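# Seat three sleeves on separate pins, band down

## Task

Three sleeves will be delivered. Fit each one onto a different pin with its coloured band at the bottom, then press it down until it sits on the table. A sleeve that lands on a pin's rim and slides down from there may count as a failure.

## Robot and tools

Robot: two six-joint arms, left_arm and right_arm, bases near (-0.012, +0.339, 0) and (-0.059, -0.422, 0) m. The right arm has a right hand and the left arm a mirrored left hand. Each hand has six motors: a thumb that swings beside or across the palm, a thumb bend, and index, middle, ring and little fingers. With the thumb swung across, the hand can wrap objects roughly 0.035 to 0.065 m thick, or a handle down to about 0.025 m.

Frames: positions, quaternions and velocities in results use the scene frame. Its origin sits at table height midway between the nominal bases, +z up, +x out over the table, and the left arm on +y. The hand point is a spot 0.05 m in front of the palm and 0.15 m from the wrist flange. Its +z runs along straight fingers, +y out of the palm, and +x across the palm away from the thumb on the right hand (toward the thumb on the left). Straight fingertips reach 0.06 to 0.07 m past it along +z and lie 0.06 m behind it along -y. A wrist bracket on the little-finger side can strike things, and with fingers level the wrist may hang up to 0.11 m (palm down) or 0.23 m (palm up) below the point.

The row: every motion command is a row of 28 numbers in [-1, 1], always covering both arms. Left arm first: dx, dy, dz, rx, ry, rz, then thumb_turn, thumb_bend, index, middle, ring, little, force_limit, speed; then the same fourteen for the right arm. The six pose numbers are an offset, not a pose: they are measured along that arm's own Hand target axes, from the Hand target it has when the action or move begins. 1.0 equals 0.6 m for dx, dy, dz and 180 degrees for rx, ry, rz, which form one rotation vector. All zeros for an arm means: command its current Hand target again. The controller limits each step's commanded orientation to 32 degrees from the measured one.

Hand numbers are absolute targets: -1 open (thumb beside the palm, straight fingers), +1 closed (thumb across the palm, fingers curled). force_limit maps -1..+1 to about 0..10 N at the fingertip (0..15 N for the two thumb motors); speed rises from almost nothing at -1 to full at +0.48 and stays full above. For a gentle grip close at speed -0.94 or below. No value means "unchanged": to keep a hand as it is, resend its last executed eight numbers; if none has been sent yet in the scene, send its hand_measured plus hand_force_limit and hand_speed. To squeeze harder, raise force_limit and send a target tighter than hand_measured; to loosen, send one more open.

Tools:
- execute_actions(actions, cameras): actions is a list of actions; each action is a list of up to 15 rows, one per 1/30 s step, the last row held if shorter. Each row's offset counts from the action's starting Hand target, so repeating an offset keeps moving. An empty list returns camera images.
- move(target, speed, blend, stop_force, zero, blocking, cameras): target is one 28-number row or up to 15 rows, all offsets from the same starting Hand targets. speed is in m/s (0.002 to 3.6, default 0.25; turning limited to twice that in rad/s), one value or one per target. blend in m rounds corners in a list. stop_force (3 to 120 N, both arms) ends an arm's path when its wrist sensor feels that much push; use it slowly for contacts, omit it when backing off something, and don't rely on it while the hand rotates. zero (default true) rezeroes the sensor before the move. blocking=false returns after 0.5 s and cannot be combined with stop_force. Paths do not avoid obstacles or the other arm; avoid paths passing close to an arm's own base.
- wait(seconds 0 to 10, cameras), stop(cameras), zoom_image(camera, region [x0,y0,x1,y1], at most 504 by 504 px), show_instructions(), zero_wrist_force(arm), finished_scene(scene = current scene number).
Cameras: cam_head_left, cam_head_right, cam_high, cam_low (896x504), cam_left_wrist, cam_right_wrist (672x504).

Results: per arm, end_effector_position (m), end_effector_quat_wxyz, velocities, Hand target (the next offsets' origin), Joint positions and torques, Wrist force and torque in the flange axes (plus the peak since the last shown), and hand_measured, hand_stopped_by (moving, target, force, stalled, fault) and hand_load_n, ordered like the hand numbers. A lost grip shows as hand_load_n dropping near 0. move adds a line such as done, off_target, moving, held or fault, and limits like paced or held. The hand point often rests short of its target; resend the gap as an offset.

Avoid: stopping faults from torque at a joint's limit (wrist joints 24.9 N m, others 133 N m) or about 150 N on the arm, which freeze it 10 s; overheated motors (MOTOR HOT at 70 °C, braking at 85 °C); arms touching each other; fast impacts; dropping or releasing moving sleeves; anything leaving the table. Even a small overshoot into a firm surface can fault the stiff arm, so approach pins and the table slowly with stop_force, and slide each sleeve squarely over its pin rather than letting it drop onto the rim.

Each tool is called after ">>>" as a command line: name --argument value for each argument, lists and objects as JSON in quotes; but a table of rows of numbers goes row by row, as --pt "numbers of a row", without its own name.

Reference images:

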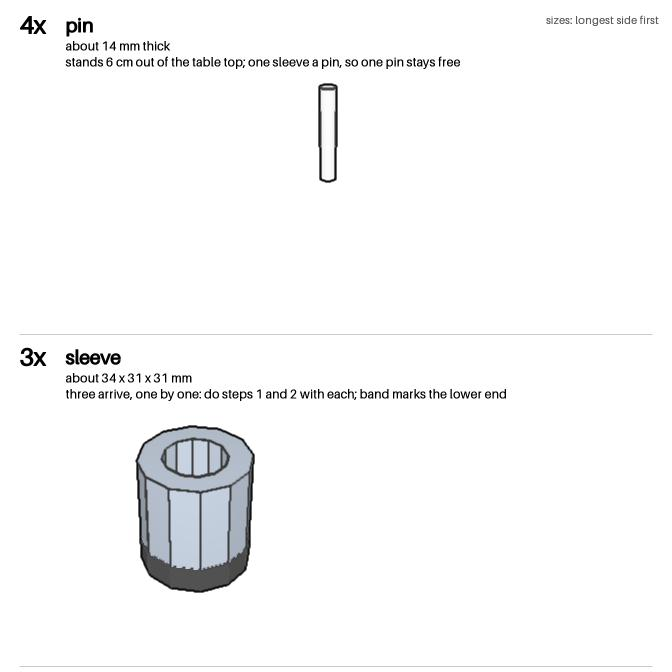

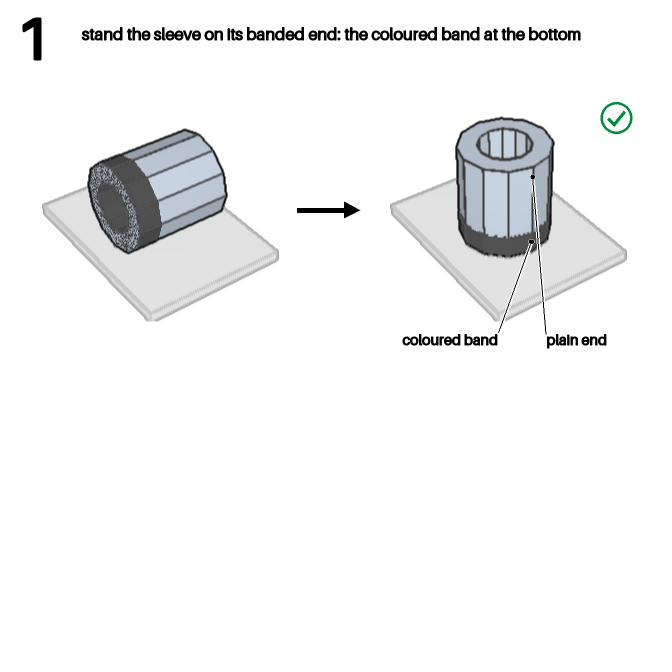

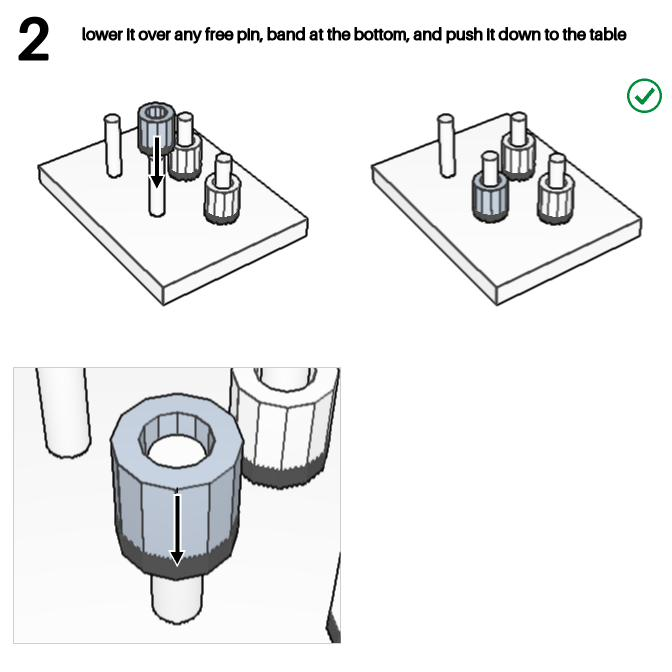

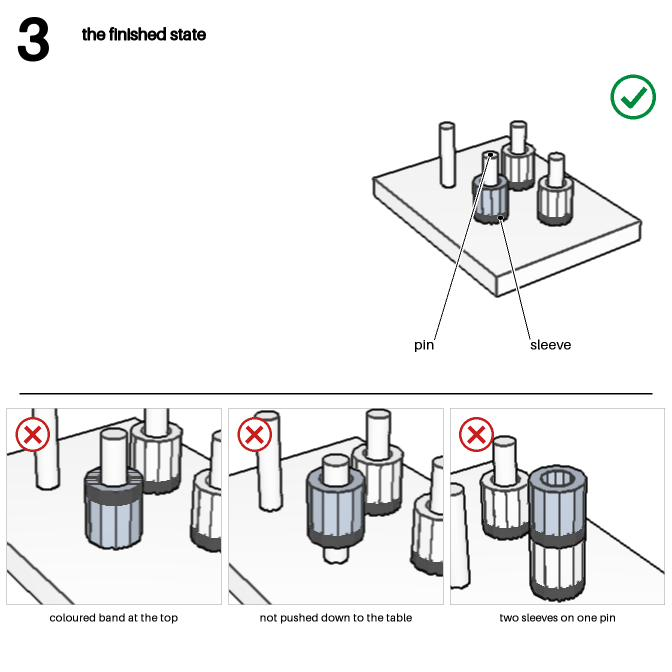

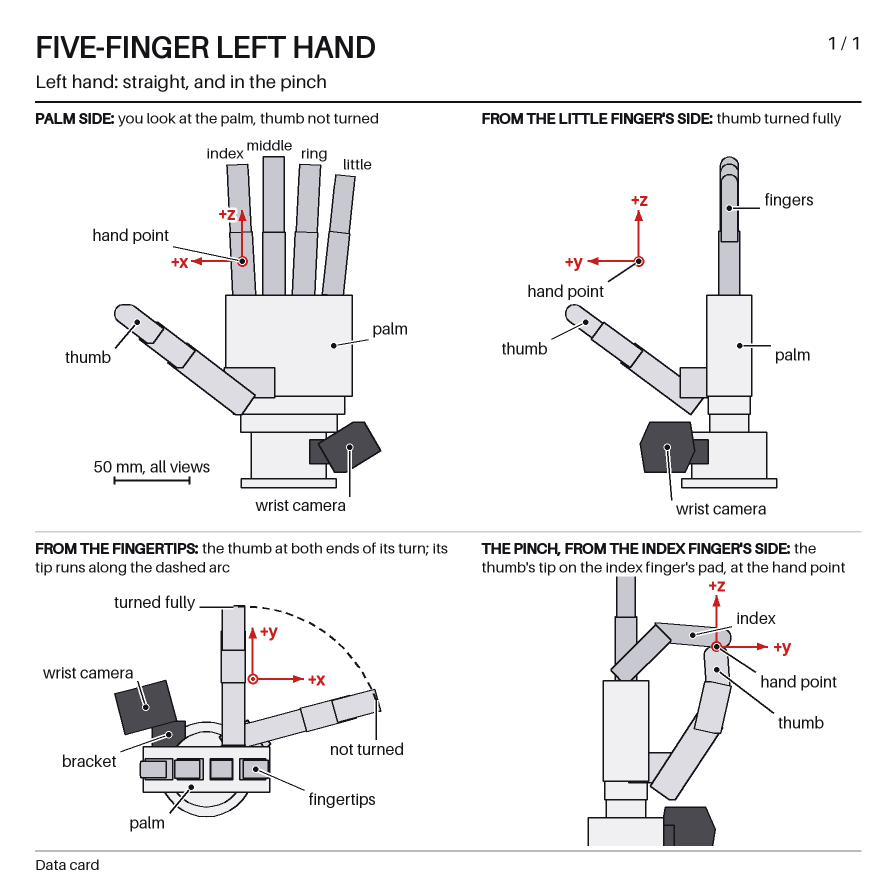

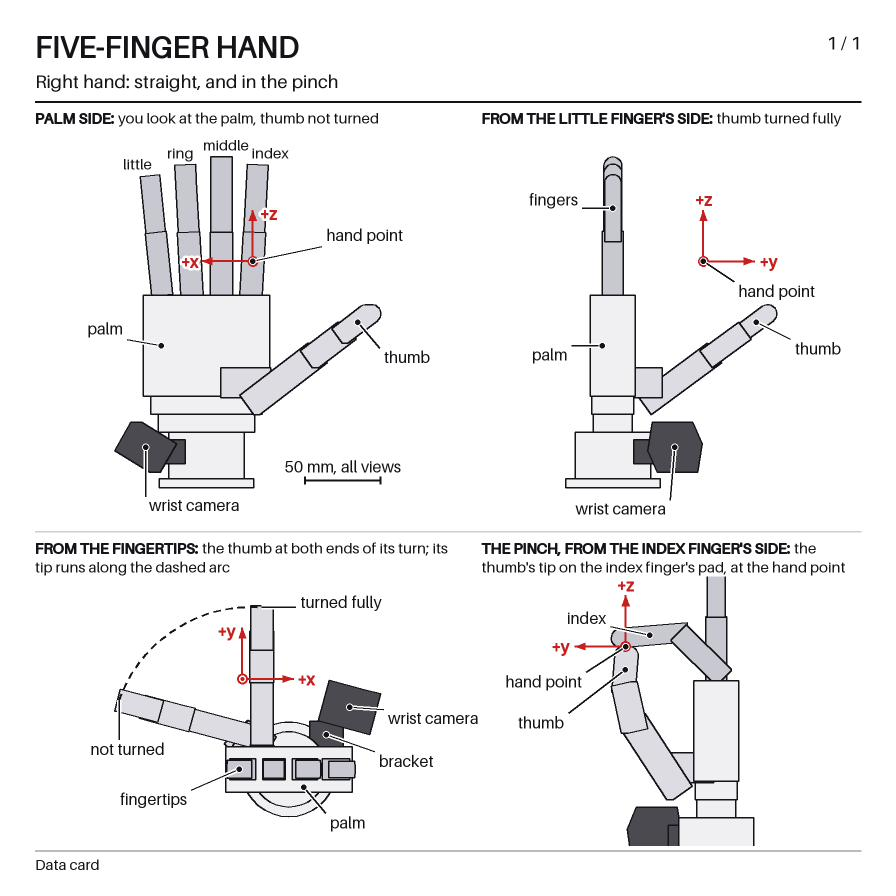

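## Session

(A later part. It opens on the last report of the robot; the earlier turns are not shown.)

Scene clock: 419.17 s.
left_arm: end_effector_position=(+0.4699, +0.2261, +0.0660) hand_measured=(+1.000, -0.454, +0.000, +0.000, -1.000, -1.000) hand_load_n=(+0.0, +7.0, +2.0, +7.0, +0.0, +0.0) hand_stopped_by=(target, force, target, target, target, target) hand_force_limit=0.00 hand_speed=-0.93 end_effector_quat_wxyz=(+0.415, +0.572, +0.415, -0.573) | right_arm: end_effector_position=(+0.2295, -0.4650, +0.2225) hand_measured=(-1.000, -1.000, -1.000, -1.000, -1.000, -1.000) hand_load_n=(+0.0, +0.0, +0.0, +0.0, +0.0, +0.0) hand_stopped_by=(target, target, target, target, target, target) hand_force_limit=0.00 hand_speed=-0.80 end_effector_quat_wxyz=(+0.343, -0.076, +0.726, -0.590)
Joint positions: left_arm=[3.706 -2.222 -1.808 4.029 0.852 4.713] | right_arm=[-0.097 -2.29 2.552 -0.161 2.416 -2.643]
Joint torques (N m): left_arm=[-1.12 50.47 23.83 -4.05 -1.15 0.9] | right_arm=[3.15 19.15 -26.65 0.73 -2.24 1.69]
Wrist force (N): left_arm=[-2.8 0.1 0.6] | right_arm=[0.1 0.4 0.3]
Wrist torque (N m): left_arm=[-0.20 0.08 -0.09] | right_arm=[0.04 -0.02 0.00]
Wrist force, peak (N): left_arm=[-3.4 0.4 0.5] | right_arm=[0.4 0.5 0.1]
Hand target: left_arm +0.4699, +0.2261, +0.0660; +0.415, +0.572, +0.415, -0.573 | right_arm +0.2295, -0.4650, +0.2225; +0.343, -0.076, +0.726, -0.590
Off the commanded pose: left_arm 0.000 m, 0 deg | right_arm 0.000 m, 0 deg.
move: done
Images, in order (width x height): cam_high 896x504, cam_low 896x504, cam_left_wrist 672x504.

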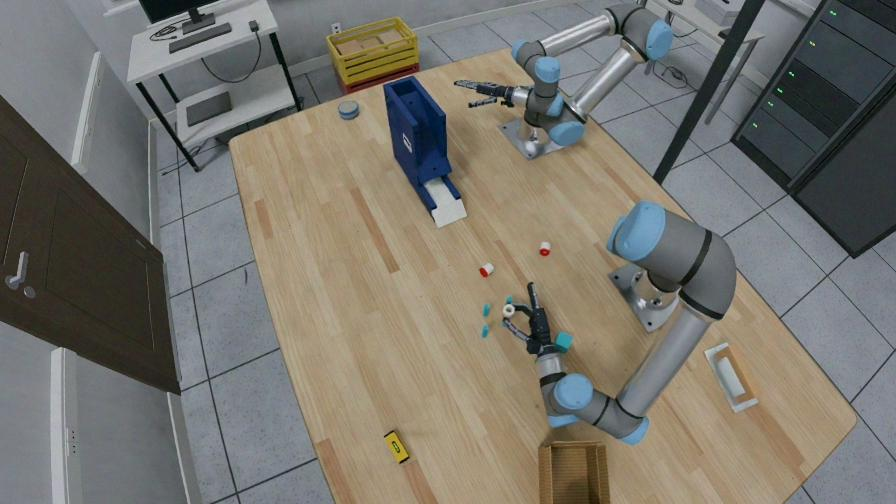

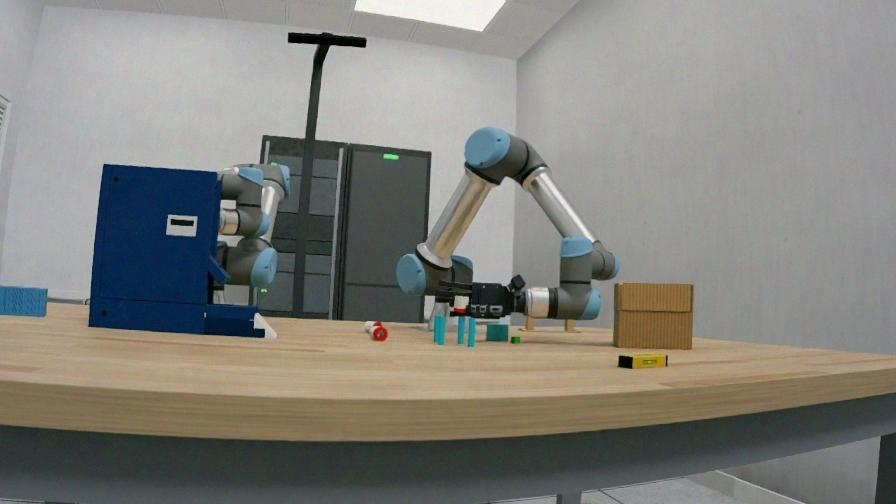

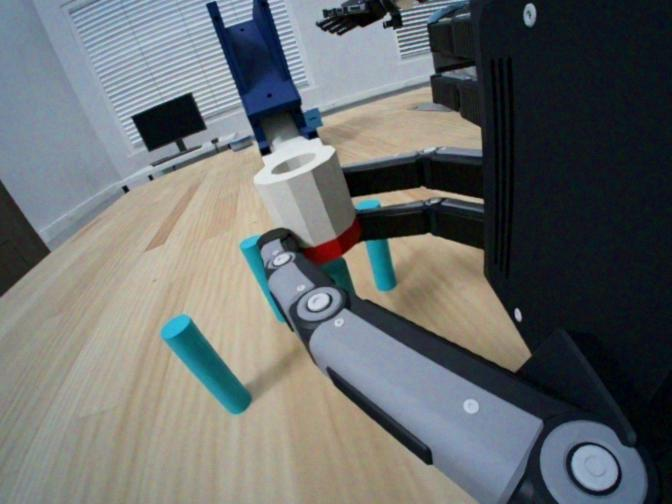

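>>> move --target '[0,-0.0013,-0.005,0,0.0167,0,1,0.3,0,0,-1,-1,0,-0.93,0,0,0,0,0,0,-1,-1,-1,-1,-1,-1,0,-0.8]' --speed 0.03 --cameras '["cam_left_wrist","cam_low","cam_high"]'

>>> zoom_image --camera "cam_low" --region '[445, 290, 480, 325]'

>>> zoom_image --camera "cam_left_wrist" --region '[250, 150, 450, 320]'

>>> zoom_image --camera "cam_high" --region '[490, 290, 525, 325]'

Scene clock: 448.97 s.
left_arm: end_effector_position=(+0.4701, +0.2292, +0.0660) hand_measured=(+1.000, -0.454, +0.000, +0.000, -1.000, -1.000) hand_load_n=(-0.5, +7.5, +2.0, +7.0, +0.0, +0.0) hand_stopped_by=(target, force, target, target, target, target) hand_force_limit=0.00 hand_speed=-0.93 end_effector_quat_wxyz=(+0.404, +0.587, +0.426, -0.557) | right_arm: end_effector_position=(+0.2295, -0.4650, +0.2225) hand_measured=(-1.000, -1.000, -1.000, -1.000, -1.000, -1.000) hand_load_n=(+0.0, +0.0, +0.0, +0.0, +0.0, +0.0) hand_stopped_by=(target, target, target, target, target, target) hand_force_limit=0.00 hand_speed=-0.80 end_effector_quat_wxyz=(+0.343, -0.076, +0.726, -0.590)
Joint positions: left_arm=[3.709 -2.187 -1.826 4.082 0.855 4.667] | right_arm=[-0.097 -2.29 2.552 -0.161 2.416 -2.643]
Joint torques (N m): left_arm=[6.65 27.04 11.94 -3.78 0.7 1.74] | right_arm=[3.32 18.73 -26.61 0.9 -2.08 1.75]
Wrist force (N): left_arm=[-3.0 0.4 0.4] | right_arm=[-0.1 0.0 0.1]
Wrist torque (N m): left_arm=[-0.14 0.09 -0.13] | right_arm=[0.00 0.01 -0.01]
Wrist force, peak (N): left_arm=[-3.1 0.4 0.4] | right_arm=[-0.4 0.1 -0.4]
Hand target: left_arm +0.4701, +0.2292, +0.0660; +0.404, +0.587, +0.426, -0.557 | right_arm +0.2295, -0.4650, +0.2225; +0.343, -0.076, +0.726, -0.590
Off the commanded pose: left_arm 0.000 m, 0 deg | right_arm 0.000 m, 0 deg.
move: done
Images, in order (width x height): cam_high 896x504, cam_low 896x504, cam_left_wrist 672x504.

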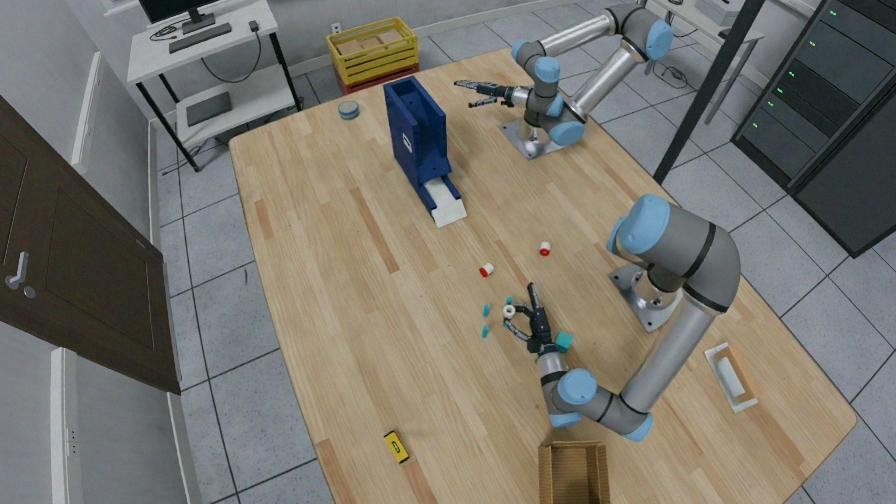

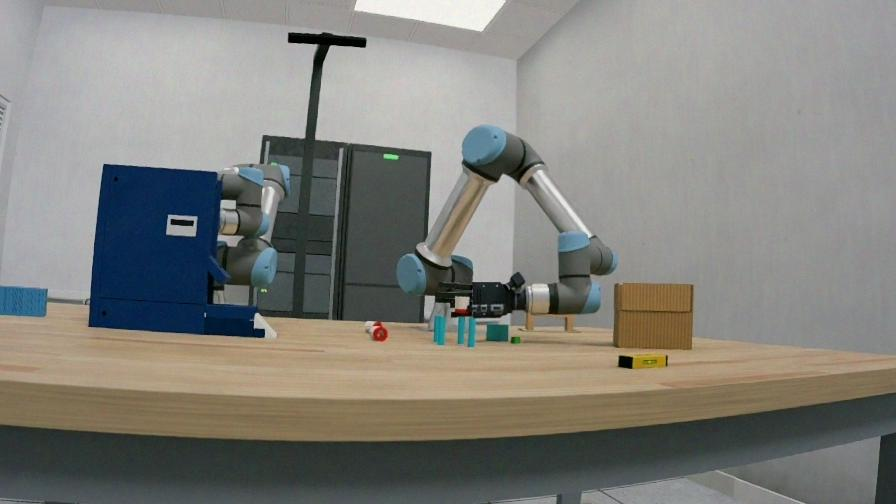

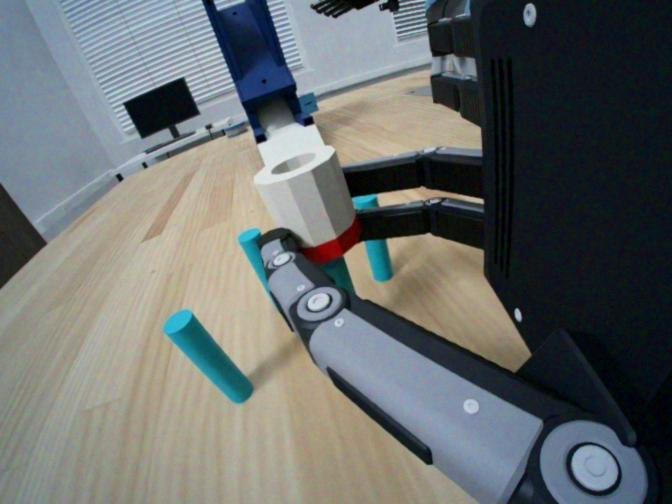

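Scaled by 14.400 from the camera's 896x504 image, which has a finer 1280x720 frame.

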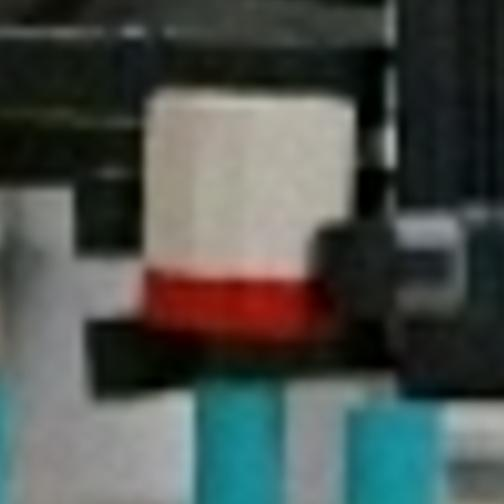

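Scaled by 2.520 from the camera's 672x504 image, which has a finer 960x720 frame.

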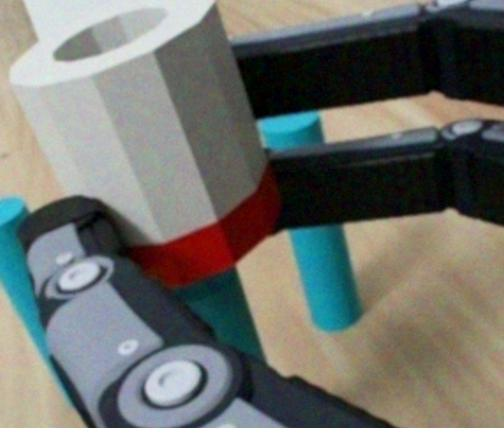

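Scaled by 14.400 from the camera's 896x504 image, which has a finer 1280x720 frame.

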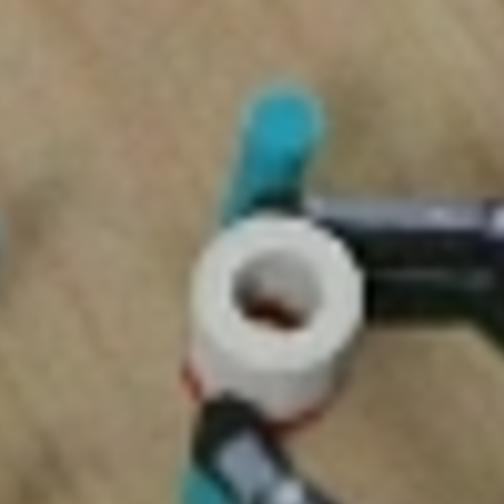

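>>> move --pt "0 -0.0012 -0.0015 0 0 0 1 0.3 0 0 -1 -1 0 -0.93 0 0 0 0 0 0 -1 -1 -1 -1 -1 -1 0 -0.8" --pt "0.035 -0.0012 0.0003 0 0 0 1 0.3 0 0 -1 -1 0 -0.93 0 0 0 0 0 0 -1 -1 -1 -1 -1 -1 0 -0.8" --speed 0.015 --stop_force 3 --cameras '["cam_left_wrist","cam_low","cam_high"]'

>>> zoom_image --camera "cam_low" --region '[445, 290, 480, 325]'

>>> zoom_image --camera "cam_left_wrist" --region '[250, 150, 450, 320]'

Scene clock: 456.83 s.
left_arm: end_effector_position=(+0.4697, +0.2303, +0.0567) hand_measured=(+1.000, -0.454, +0.000, -0.002, -1.000, -1.000) hand_load_n=(-1.5, +7.0, +1.5, +7.5, +0.0, +0.0) hand_stopped_by=(target, force, target, target, target, target) hand_force_limit=0.00 hand_speed=-0.93 end_effector_quat_wxyz=(+0.404, +0.587, +0.426, -0.557) | right_arm: end_effector_position=(+0.2295, -0.4650, +0.2225) hand_measured=(-1.000, -1.000, -1.000, -1.000, -1.000, -1.000) hand_load_n=(-0.5, +0.0, +0.0, +0.0, +0.0, +0.0) hand_stopped_by=(target, target, target, target, target, target) hand_force_limit=0.00 hand_speed=-0.80 end_effector_quat_wxyz=(+0.343, -0.076, +0.726, -0.590)
Joint positions: left_arm=[3.711 -2.204 -1.829 4.102 0.858 4.667] | right_arm=[-0.097 -2.29 2.552 -0.161 2.416 -2.643]
Joint torques (N m): left_arm=[-2.57 50.03 22.28 -3.37 -1.41 1.29] | right_arm=[3.59 18.54 -26.65 0.79 -2.23 1.78]
Wrist force (N): left_arm=[-4.8 -0.1 0.0] | right_arm=[0.0 0.0 0.1]
Wrist torque (N m): left_arm=[-0.16 0.08 -0.20] | right_arm=[0.00 0.00 -0.01]
Wrist force, peak (N): left_arm=[-10.8 -3.4 -0.6] | right_arm=[-0.1 0.3 -0.4]
Hand target: left_arm +0.4697, +0.2303, +0.0567; +0.404, +0.587, +0.426, -0.557 (not the last commanded pose) | right_arm +0.2295, -0.4650, +0.2225; +0.343, -0.076, +0.726, -0.590
Off the commanded pose: left_arm 0.012 m, 0 deg | right_arm 0.000 m, 0 deg.
move: contact (left_arm); path passed 1 of 2 targets
Images, in order (width x height): cam_high 896x504, cam_low 896x504, cam_left_wrist 672x504.

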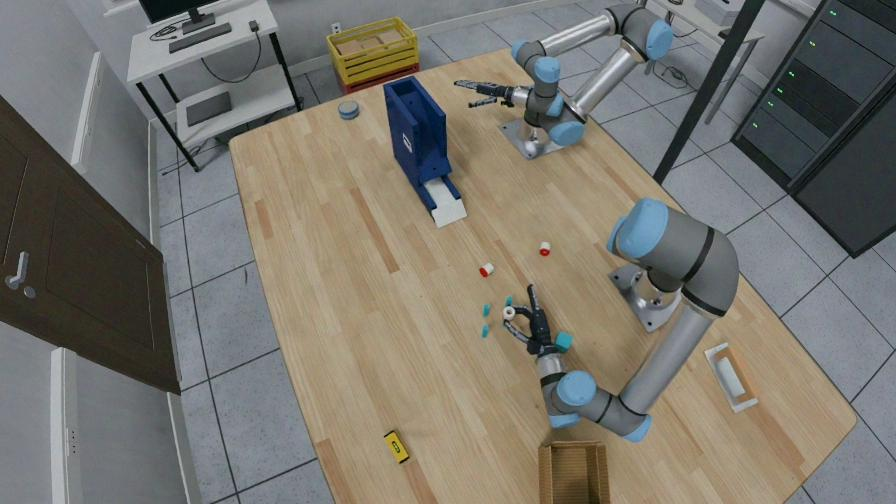

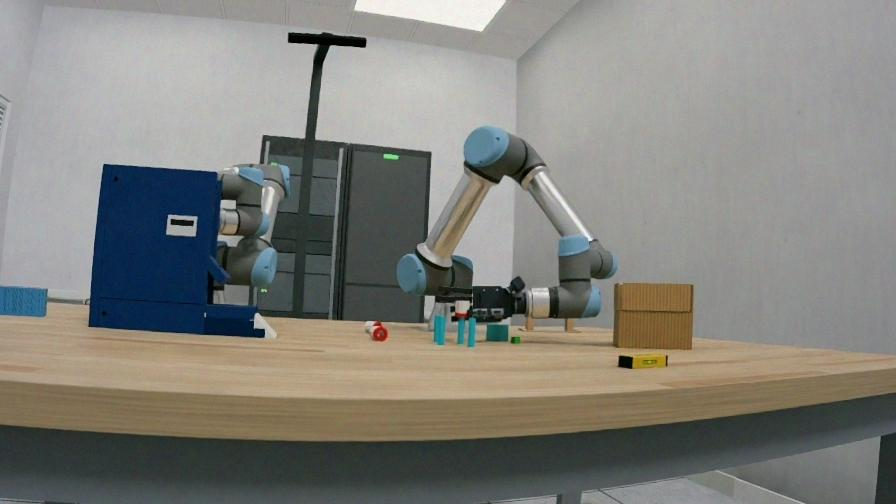

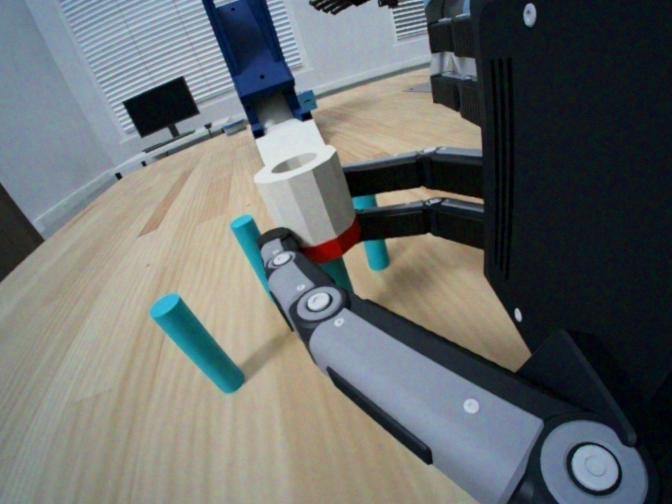

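Scaled by 14.400 from the camera's 896x504 image, which has a finer 1280x720 frame.

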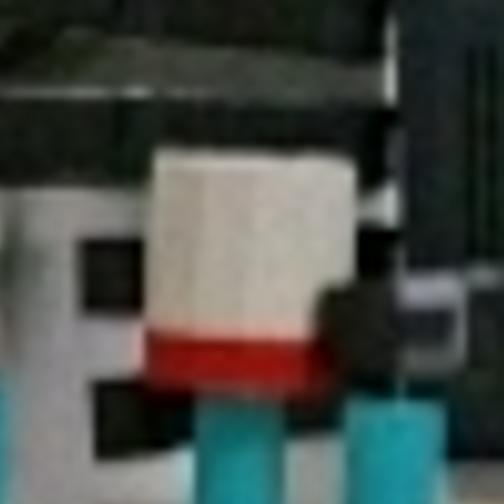

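Scaled by 2.520 from the camera's 672x504 image, which has a finer 960x720 frame.

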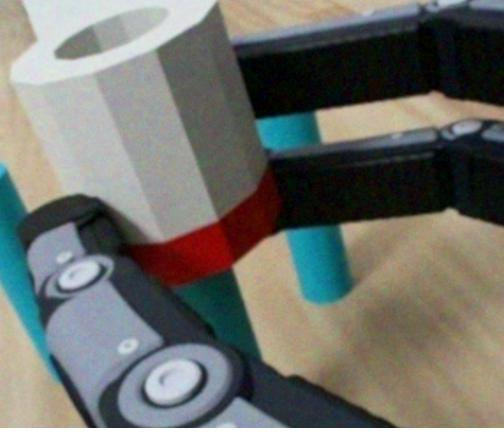

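>>> zoom_image --camera "cam_high" --region '[490, 290, 525, 325]'

Scaled by 14.400 from the camera's 896x504 image, which has a finer 1280x720 frame.

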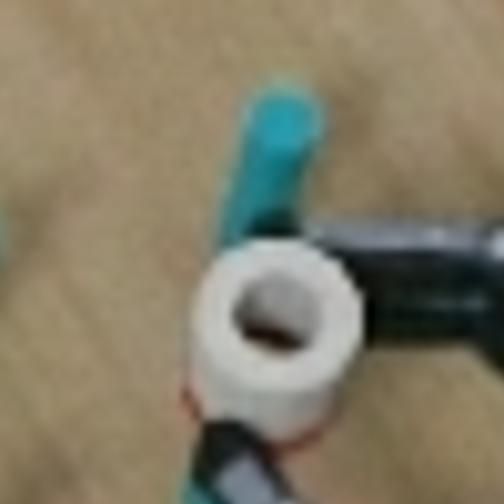

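>>> zoom_image --camera "cam_left_wrist" --region '[310, 210, 390, 310]'

>>> zoom_image --camera "cam_low" --region '[450, 305, 475, 350]'

Scaled by 5.040 from the camera's 672x504 image, which has a finer 960x720 frame.

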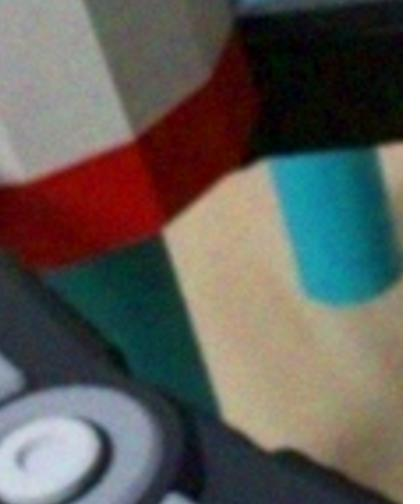

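Scaled by 11.200 from the camera's 896x504 image, which has a finer 1280x720 frame.

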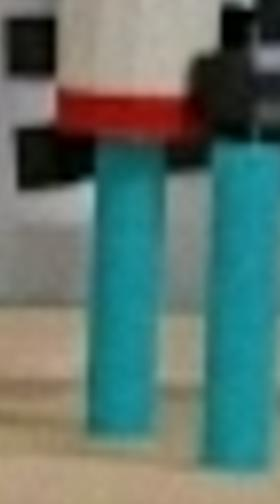

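>>> move --target '[-0.0067,0.0027,-0.0008,0,0,0.0167,1,0.3,0,0,-1,-1,0,-0.93,0,0,0,0,0,0,-1,-1,-1,-1,-1,-1,0,-0.8]' --speed 0.02 --cameras '["cam_left_wrist","cam_low","cam_high"]'

>>> zoom_image --camera "cam_low" --region '[445, 290, 480, 325]'

>>> zoom_image --camera "cam_left_wrist" --region '[290, 200, 390, 310]'

>>> zoom_image --camera "cam_high" --region '[490, 290, 525, 325]'

Scene clock: 484.90 s.
left_arm: end_effector_position=(+0.4714, +0.2300, +0.0608) hand_measured=(+1.000, -0.454, +0.000, -0.002, -1.000, -1.000) hand_load_n=(+0.0, +7.0, +1.5, +7.5, +0.0, -0.5) hand_stopped_by=(target, force, target, target, target, target) hand_force_limit=0.00 hand_speed=-0.93 end_effector_quat_wxyz=(+0.419, +0.598, +0.410, -0.546) | right_arm: end_effector_position=(+0.2295, -0.4650, +0.2225) hand_measured=(-1.000, -1.000, -1.000, -1.000, -1.000, -1.000) hand_load_n=(-0.5, -0.5, +0.0, +0.0, +0.0, +0.0) hand_stopped_by=(target, target, target, target, target, target) hand_force_limit=0.00 hand_speed=-0.80 end_effector_quat_wxyz=(+0.343, -0.076, +0.726, -0.590)
Joint positions: left_arm=[3.711 -2.203 -1.827 4.099 0.858 4.72] | right_arm=[-0.097 -2.29 2.552 -0.161 2.416 -2.643]
Joint torques (N m): left_arm=[6.74 49.44 22.66 -3.94 1.68 -2.01] | right_arm=[4.08 18.71 -27.27 0.84 -2.26 1.74]
Wrist force (N): left_arm=[-2.9 0.4 0.5] | right_arm=[0.0 -0.1 0.0]
Wrist torque (N m): left_arm=[-0.17 0.08 -0.24] | right_arm=[-0.02 0.01 -0.02]
Wrist force, peak (N): left_arm=[-5.1 -0.2 0.1] | right_arm=[-0.2 0.3 0.5]
Hand target: left_arm +0.4713, +0.2300, +0.0607; +0.419, +0.598, +0.410, -0.547 | right_arm +0.2295, -0.4650, +0.2225; +0.343, -0.076, +0.726, -0.590
Off the commanded pose: left_arm 0.000 m, 0 deg | right_arm 0.000 m, 0 deg.
move: done
Images, in order (width x height): cam_high 896x504, cam_low 896x504, cam_left_wrist 672x504.

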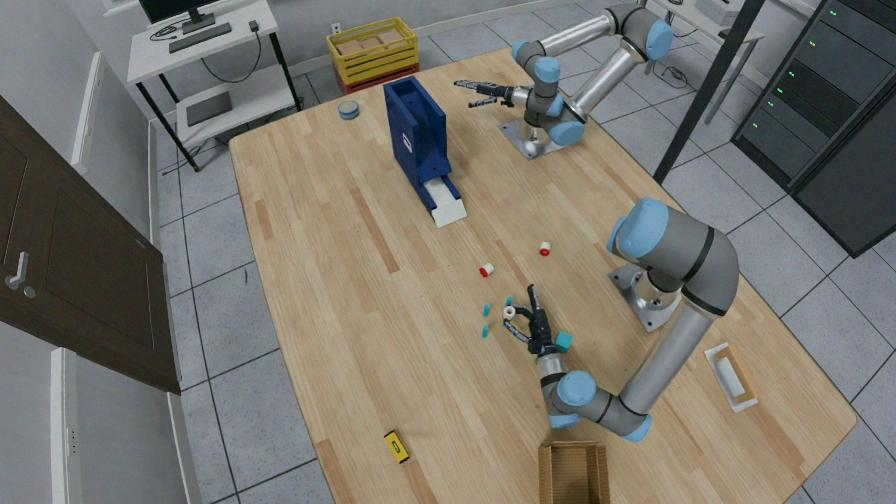

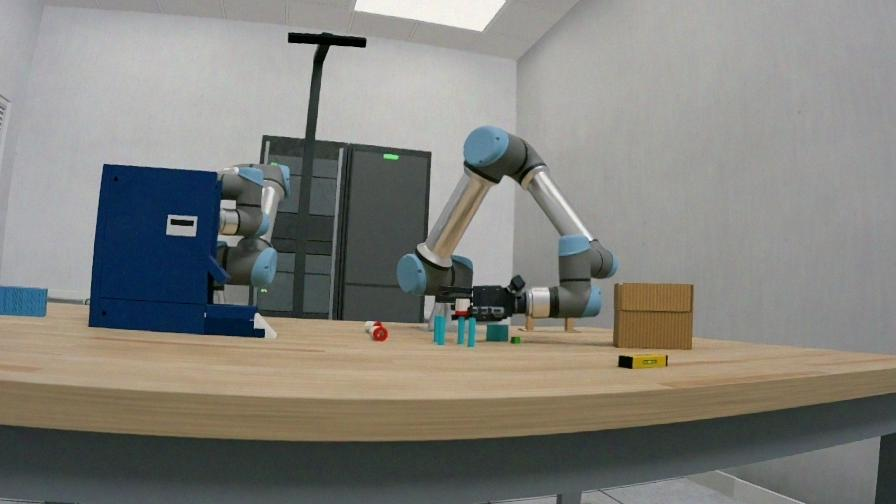

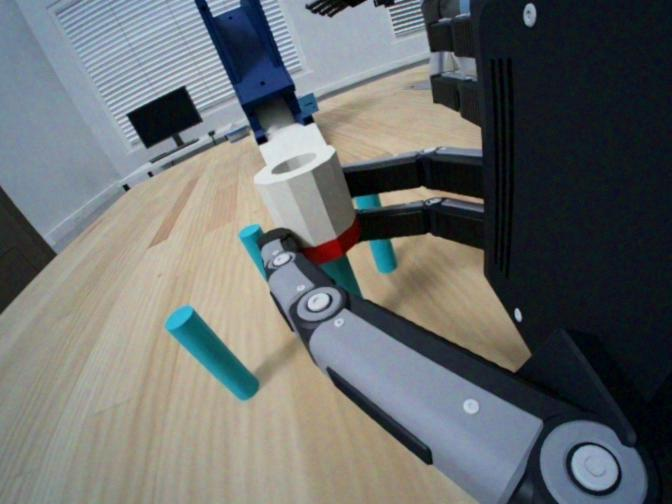

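Scaled by 14.400 from the camera's 896x504 image, which has a finer 1280x720 frame.

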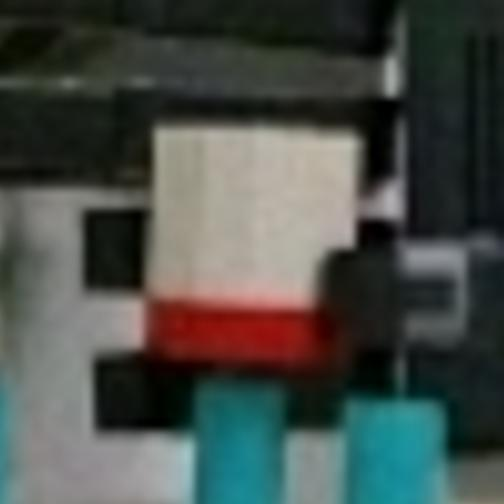

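Scaled by 4.582 from the camera's 672x504 image, which has a finer 960x720 frame.

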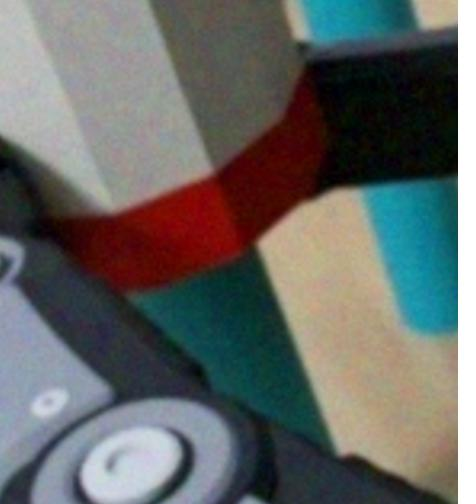

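Scaled by 14.400 from the camera's 896x504 image, which has a finer 1280x720 frame.

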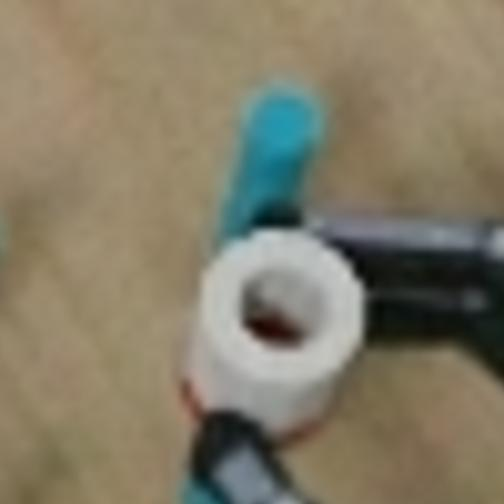

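>>> move --target '[0.0266,-0.0014,0.0014,0,0,0,1,0.3,0,0,-1,-1,0,-0.93,0,0,0,0,0,0,-1,-1,-1,-1,-1,-1,0,-0.8]' --speed 0.015 --stop_force 3 --cameras '["cam_left_wrist","cam_low","cam_high"]'

>>> zoom_image --camera "cam_low" --region '[445, 290, 480, 325]'

>>> zoom_image --camera "cam_left_wrist" --region '[290, 200, 390, 310]'

Scene clock: 498.27 s.
left_arm: end_effector_position=(+0.4713, +0.2300, +0.0447) hand_measured=(+1.000, -0.454, +0.000, -0.002, -1.000, -1.000) hand_load_n=(-0.5, +7.0, +1.5, +7.5, +0.0, +0.0) hand_stopped_by=(target, force, target, target, target, target) hand_force_limit=0.00 hand_speed=-0.93 end_effector_quat_wxyz=(+0.419, +0.598, +0.410, -0.547) | right_arm: end_effector_position=(+0.2295, -0.4650, +0.2225) hand_measured=(-1.000, -1.000, -1.000, -1.000, -1.000, -1.000) hand_load_n=(+0.0, -0.5, +0.0, +0.0, -0.5, +0.5) hand_stopped_by=(target, target, target, target, target, target) hand_force_limit=0.00 hand_speed=-0.80 end_effector_quat_wxyz=(+0.343, -0.076, +0.726, -0.590)
Joint positions: left_arm=[3.711 -2.234 -1.831 4.133 0.858 4.72] | right_arm=[-0.097 -2.29 2.552 -0.161 2.416 -2.643]
Joint torques (N m): left_arm=[-1.25 50.65 7.25 -3.92 -1.32 -1.83] | right_arm=[4.03 18.8 -27.39 0.86 -2.23 1.68]
Wrist force (N): left_arm=[-2.9 0.2 0.5] | right_arm=[-0.2 0.0 0.2]
Wrist torque (N m): left_arm=[-0.19 0.09 -0.19] | right_arm=[-0.01 0.03 -0.02]
Wrist force, peak (N): left_arm=[-3.2 0.3 0.6] | right_arm=[0.1 0.4 0.2]
Hand target: left_arm +0.4713, +0.2300, +0.0447; +0.419, +0.598, +0.410, -0.547 | right_arm +0.2295, -0.4650, +0.2225; +0.343, -0.076, +0.726, -0.590
Off the commanded pose: left_arm 0.000 m, 0 deg | right_arm 0.000 m, 0 deg.
move: done
Images, in order (width x height): cam_high 896x504, cam_low 896x504, cam_left_wrist 672x504.

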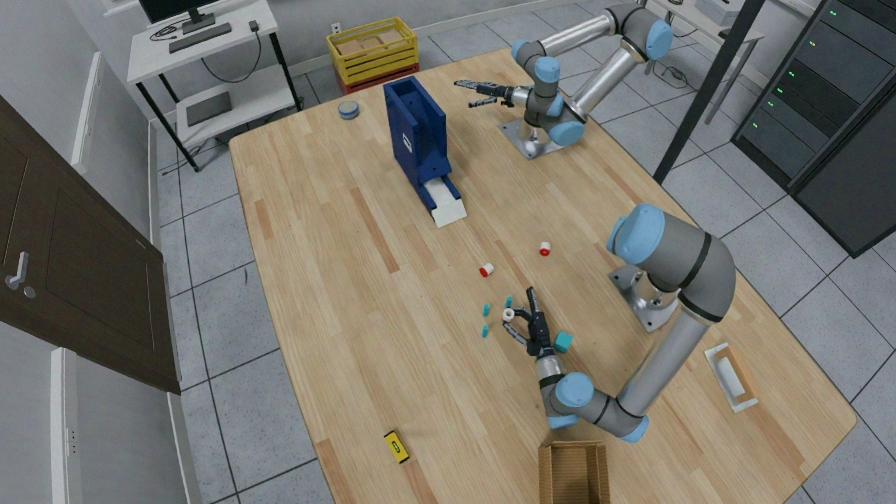

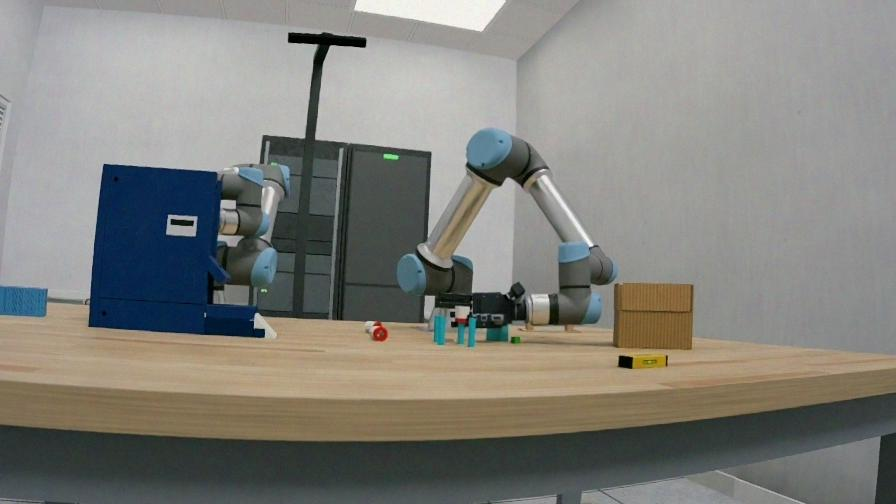

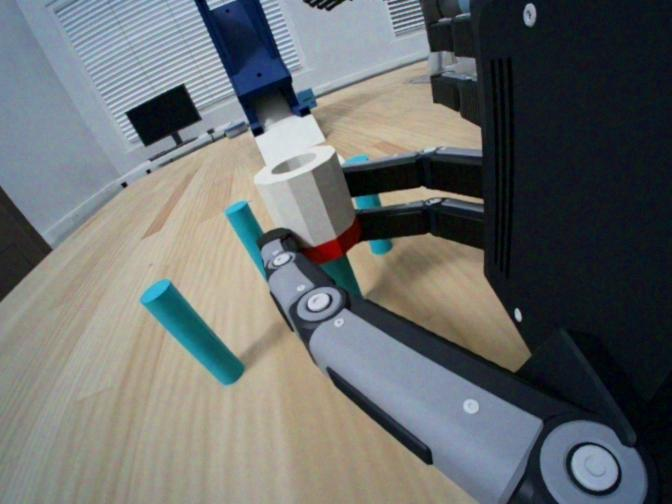

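Scaled by 14.400 from the camera's 896x504 image, which has a finer 1280x720 frame.

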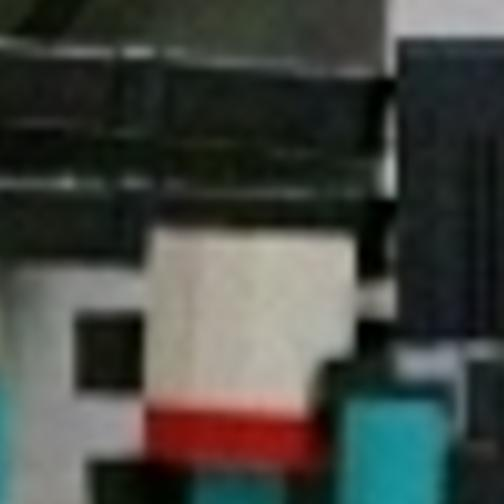

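Scaled by 4.582 from the camera's 672x504 image, which has a finer 960x720 frame.

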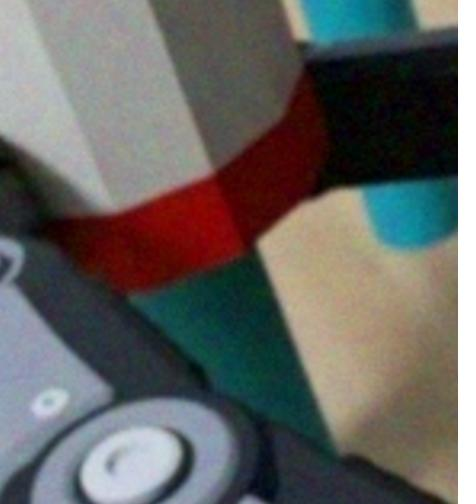

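>>> move --target '[0.0366,-0.0019,0.0019,0,0,0,1,0.3,0,0,-1,-1,0,-0.93,0,0,0,0,0,0,-1,-1,-1,-1,-1,-1,0,-0.8]' --speed 0.025 --stop_force 4 --cameras '["cam_left_wrist","cam_low","cam_high"]'

>>> zoom_image --camera "cam_low" --region '[440, 295, 490, 350]'

Scene clock: 504.67 s.
left_arm: end_effector_position=(+0.4713, +0.2300, +0.0227) hand_measured=(+1.000, -0.454, +0.000, -0.002, -1.000, -1.000) hand_load_n=(+0.0, +7.0, +2.0, +7.0, +0.0, +0.0) hand_stopped_by=(target, force, target, target, target, target) hand_force_limit=0.00 hand_speed=-0.93 end_effector_quat_wxyz=(+0.419, +0.598, +0.410, -0.547) | right_arm: end_effector_position=(+0.2295, -0.4650, +0.2225) hand_measured=(-1.000, -1.000, -1.000, -1.000, -1.000, -1.000) hand_load_n=(+0.0, +0.0, +0.0, +0.0, +0.0, +0.0) hand_stopped_by=(target, target, target, target, target, target) hand_force_limit=0.00 hand_speed=-0.80 end_effector_quat_wxyz=(+0.343, -0.076, +0.726, -0.590)
Joint positions: left_arm=[3.711 -2.277 -1.832 4.178 0.858 4.72] | right_arm=[-0.097 -2.29 2.552 -0.161 2.416 -2.643]
Joint torques (N m): left_arm=[-1 50.16 3.5 -3.57 -1.15 -2.15] | right_arm=[3.84 18.87 -28.1 0.93 -2.23 1.79]
Wrist force (N): left_arm=[-2.9 0.8 0.7] | right_arm=[0.0 0.2 0.0]
Wrist torque (N m): left_arm=[-0.13 0.12 -0.21] | right_arm=[0.03 0.01 -0.01]
Wrist force, peak (N): left_arm=[-3.3 0.3 0.6] | right_arm=[-0.2 0.3 0.3]
Hand target: left_arm +0.4713, +0.2300, +0.0227; +0.419, +0.598, +0.410, -0.547 | right_arm +0.2295, -0.4650, +0.2225; +0.343, -0.076, +0.726, -0.590
Off the commanded pose: left_arm 0.000 m, 0 deg | right_arm 0.000 m, 0 deg.
move: done
Images, in order (width x height): cam_high 896x504, cam_low 896x504, cam_left_wrist 672x504.

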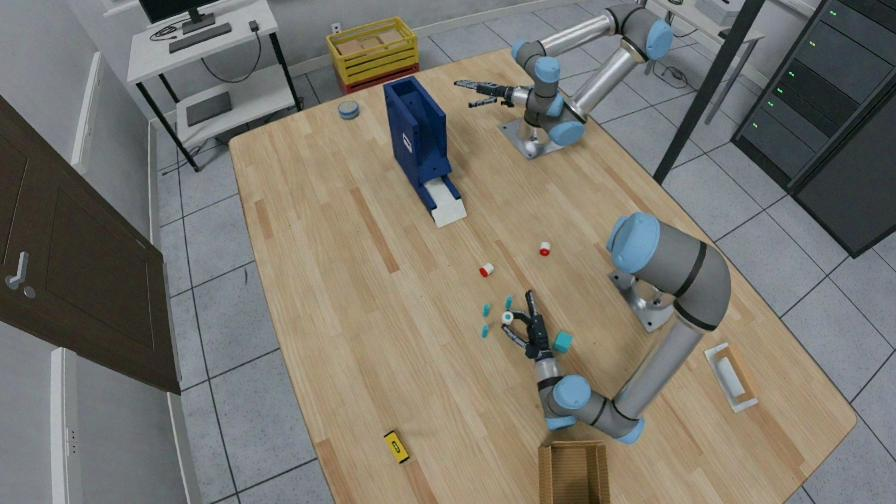

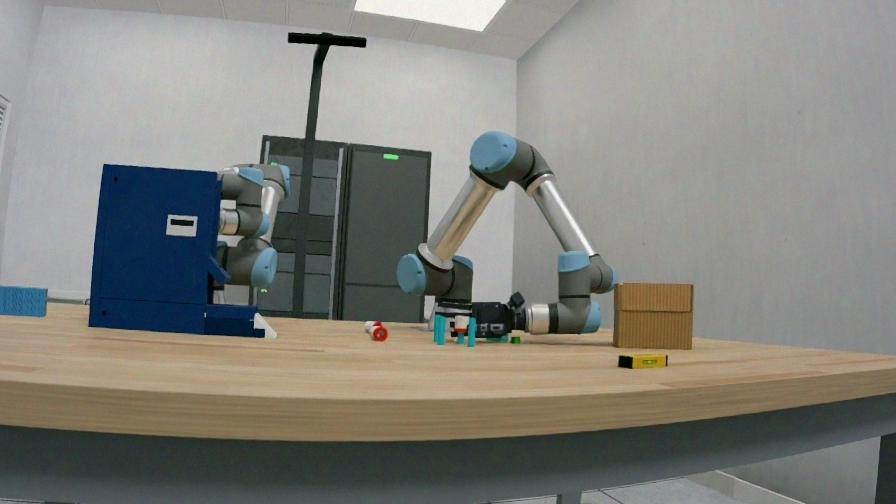

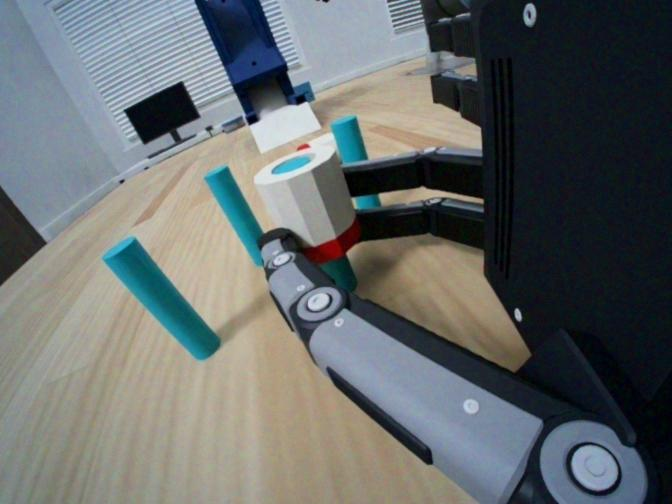

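Scaled by 9.164 from the camera's 896x504 image, which has a finer 1280x720 frame.

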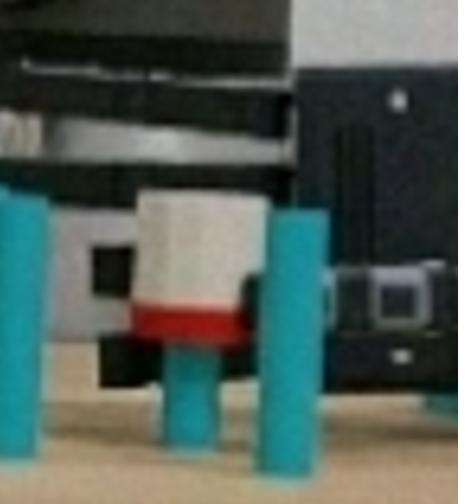

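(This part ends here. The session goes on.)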